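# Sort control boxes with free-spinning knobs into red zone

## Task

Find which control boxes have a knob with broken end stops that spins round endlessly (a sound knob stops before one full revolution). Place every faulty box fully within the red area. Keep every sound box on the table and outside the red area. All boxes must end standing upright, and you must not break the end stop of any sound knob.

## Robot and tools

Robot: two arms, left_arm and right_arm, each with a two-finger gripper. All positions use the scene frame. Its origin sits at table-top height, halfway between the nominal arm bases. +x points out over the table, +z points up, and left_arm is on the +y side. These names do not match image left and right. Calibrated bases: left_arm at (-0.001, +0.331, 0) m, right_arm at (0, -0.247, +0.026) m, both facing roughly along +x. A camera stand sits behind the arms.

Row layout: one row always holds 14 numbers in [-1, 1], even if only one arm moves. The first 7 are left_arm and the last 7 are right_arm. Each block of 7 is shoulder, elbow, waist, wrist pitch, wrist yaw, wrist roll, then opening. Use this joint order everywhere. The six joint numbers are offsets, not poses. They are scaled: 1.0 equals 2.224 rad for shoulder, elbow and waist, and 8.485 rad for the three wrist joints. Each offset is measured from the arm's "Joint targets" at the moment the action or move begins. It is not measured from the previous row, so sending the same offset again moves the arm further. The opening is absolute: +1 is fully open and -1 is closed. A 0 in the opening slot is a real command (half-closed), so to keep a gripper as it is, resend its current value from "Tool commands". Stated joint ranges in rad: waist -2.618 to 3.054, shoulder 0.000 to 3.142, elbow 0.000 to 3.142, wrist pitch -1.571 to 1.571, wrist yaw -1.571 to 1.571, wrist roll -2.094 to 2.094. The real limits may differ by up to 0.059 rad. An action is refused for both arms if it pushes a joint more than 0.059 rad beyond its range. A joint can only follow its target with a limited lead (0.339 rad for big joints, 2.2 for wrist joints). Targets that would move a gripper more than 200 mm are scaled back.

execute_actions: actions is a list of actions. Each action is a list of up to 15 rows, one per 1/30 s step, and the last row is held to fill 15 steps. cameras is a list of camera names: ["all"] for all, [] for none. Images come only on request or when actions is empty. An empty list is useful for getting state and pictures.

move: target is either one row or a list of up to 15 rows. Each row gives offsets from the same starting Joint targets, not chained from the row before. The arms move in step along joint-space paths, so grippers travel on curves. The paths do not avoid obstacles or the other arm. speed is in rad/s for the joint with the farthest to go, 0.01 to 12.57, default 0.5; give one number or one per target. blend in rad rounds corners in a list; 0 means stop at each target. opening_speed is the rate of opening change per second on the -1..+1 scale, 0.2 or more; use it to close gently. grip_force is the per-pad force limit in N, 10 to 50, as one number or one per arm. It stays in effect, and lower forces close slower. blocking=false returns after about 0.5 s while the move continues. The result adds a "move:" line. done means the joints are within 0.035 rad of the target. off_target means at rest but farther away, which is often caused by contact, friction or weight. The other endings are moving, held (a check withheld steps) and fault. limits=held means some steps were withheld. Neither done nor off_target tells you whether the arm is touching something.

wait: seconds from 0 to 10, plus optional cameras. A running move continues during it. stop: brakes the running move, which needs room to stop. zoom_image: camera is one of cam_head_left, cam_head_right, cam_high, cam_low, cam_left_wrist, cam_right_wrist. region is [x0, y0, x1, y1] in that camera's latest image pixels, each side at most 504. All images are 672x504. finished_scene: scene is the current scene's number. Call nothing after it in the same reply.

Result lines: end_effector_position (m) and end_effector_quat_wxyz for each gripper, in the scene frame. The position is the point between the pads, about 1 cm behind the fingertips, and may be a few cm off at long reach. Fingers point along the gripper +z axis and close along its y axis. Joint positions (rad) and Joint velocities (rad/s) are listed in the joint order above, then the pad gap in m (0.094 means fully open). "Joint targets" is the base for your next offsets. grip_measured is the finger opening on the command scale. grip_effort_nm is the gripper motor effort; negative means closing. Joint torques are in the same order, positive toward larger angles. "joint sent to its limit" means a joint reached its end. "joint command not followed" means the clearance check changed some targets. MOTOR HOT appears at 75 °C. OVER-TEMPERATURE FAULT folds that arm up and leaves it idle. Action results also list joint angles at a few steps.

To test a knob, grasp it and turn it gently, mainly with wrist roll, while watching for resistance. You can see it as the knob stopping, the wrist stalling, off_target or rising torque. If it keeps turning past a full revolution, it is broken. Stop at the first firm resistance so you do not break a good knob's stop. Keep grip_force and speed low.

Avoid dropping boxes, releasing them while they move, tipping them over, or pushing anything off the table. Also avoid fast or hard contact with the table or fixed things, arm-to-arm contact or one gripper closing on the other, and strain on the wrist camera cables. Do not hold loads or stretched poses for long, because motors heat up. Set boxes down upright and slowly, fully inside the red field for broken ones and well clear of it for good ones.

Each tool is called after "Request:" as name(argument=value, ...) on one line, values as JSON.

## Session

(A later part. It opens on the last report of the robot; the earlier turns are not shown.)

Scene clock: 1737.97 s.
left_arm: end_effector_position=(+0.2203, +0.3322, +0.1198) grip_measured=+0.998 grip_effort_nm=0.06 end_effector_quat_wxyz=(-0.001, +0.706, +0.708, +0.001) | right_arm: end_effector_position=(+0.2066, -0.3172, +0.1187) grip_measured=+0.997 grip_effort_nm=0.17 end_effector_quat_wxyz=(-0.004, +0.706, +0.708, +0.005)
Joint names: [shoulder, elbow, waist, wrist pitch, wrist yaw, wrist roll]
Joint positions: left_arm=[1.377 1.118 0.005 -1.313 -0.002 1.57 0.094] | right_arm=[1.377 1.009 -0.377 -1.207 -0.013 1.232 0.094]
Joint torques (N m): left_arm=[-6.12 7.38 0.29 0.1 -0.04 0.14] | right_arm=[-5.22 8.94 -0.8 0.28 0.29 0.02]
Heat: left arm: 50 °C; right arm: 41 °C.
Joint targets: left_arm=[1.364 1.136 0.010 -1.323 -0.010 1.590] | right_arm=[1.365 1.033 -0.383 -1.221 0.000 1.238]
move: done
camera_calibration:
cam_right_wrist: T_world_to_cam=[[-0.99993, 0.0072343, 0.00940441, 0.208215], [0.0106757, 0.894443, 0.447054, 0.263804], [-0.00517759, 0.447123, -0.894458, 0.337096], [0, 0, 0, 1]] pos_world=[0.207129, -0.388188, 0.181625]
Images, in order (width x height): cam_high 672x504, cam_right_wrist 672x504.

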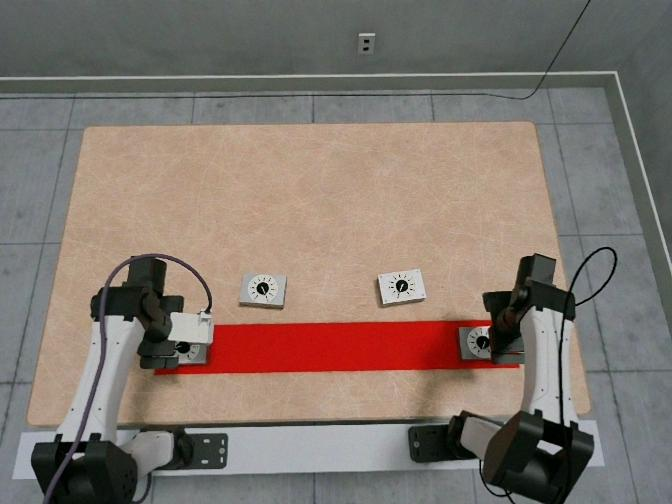

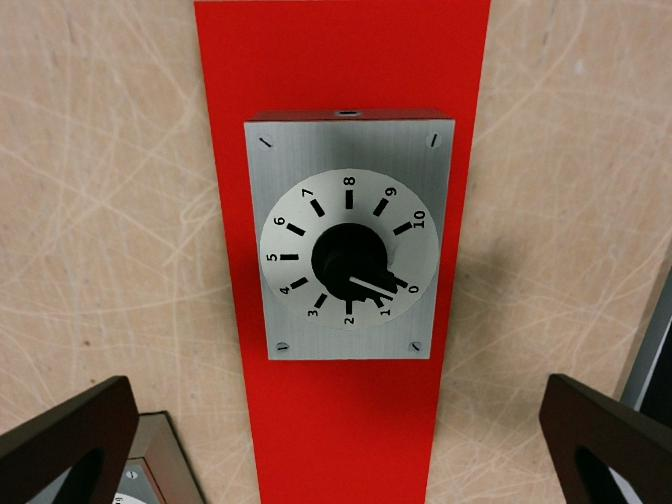

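Request:
move(target=[0, 0, 0.36, 0, 0, 0, 1, 0, 0, -0.36, 0, 0, 0, 1], speed=0.6, cameras=["cam_high", "cam_head_left", "cam_head_right", "cam_low"])

Request:
zoom_image(camera="cam_high", region=[130, 240, 330, 390])

Request:
zoom_image(camera="cam_high", region=[350, 240, 550, 390])

Request:
zoom_image(camera="cam_head_left", region=[240, 240, 400, 360])

Request:
zoom_image(camera="cam_head_right", region=[440, 240, 600, 360])

Scene clock: 1750.60 s.
left_arm: end_effector_position=(+0.1517, +0.4911, +0.1198) grip_measured=+0.998 grip_effort_nm=0.06 end_effector_quat_wxyz=(-0.003, +0.374, +0.928, +0.001) | right_arm: end_effector_position=(+0.0927, -0.4447, +0.1187) grip_measured=+0.997 grip_effort_nm=0.17 end_effector_quat_wxyz=(-0.002, +0.927, +0.376, +0.005)
Joint names: [shoulder, elbow, waist, wrist pitch, wrist yaw, wrist roll]
Joint positions: left_arm=[1.377 1.118 0.807 -1.313 -0.006 1.571 0.094] | right_arm=[1.377 1.009 -1.179 -1.207 -0.01 1.232 0.094]
Joint torques (N m): left_arm=[-6.12 7.38 0.23 0.1 -0.01 0.14] | right_arm=[-5.15 8.91 -0.53 0.28 0.24 0.06]
Heat: left arm: 50 °C; right arm: 41 °C.
Joint targets: left_arm=[1.364 1.136 0.811 -1.323 -0.010 1.590] | right_arm=[1.365 1.033 -1.184 -1.221 0.000 1.238]
move: done
Images, in order (width x height): cam_head_left 672x504, cam_head_right 672x504, cam_high 672x504, cam_low 672x504.

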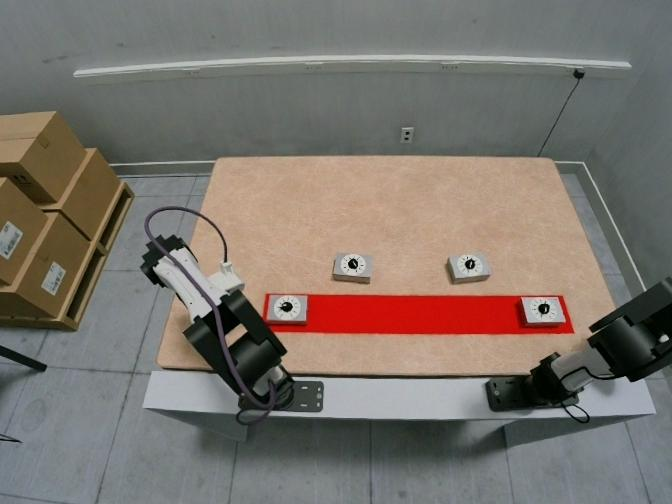

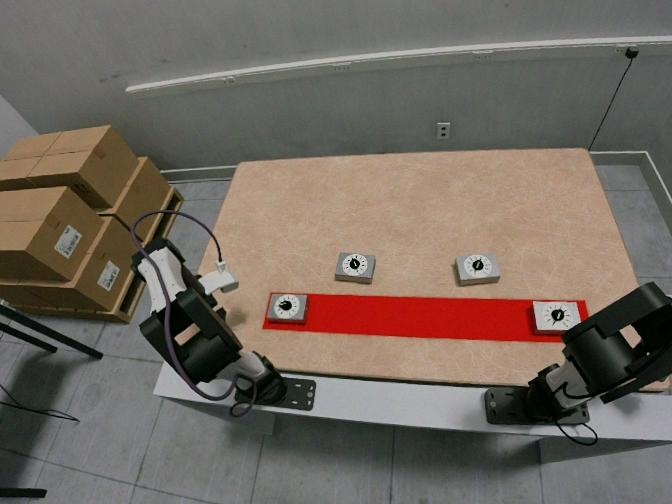

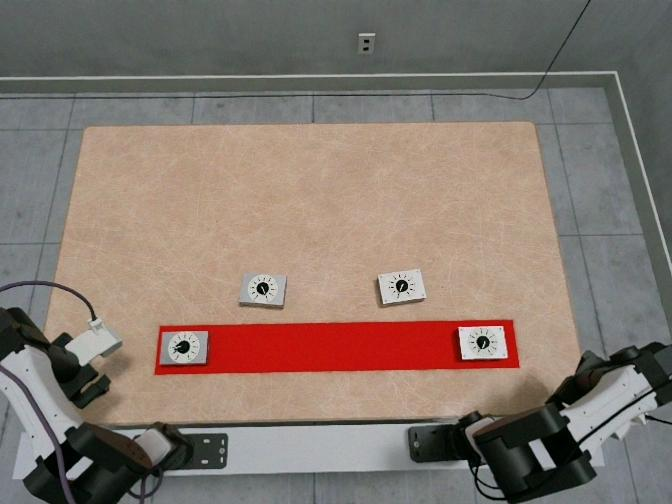

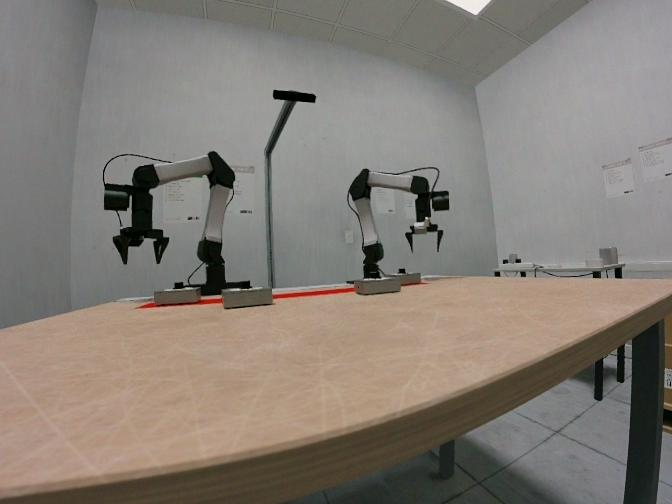

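Scaled by 2.520 from the camera's 672x504 image, which has a finer 960x720 frame.

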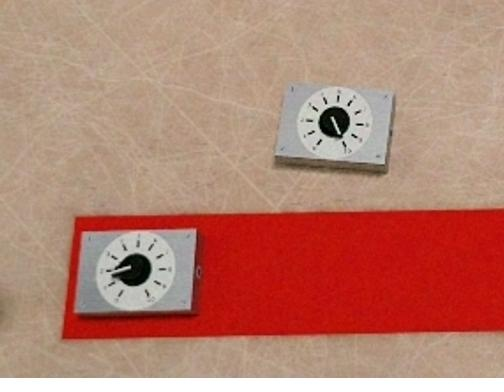

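Scaled by 2.520 from the camera's 672x504 image, which has a finer 960x720 frame.

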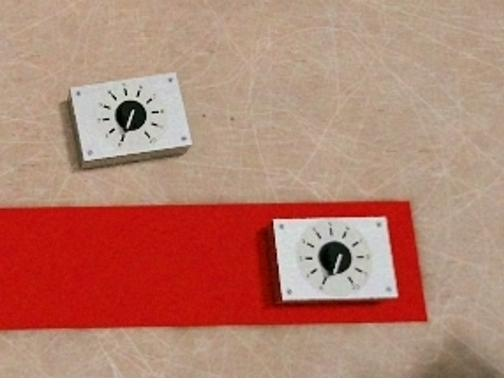

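Scaled by 3.150 from the camera's 672x504 image, which has a finer 960x720 frame.

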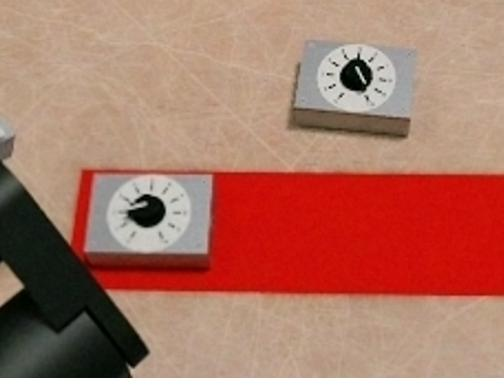

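Scaled by 3.150 from the camera's 672x504 image, which has a finer 960x720 frame.

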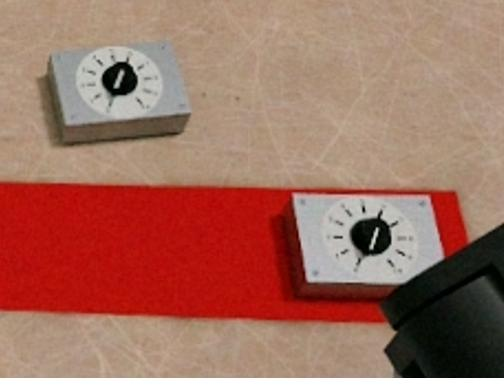

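Request:
finished_scene(scene=1)

The scene is finished: the task was done.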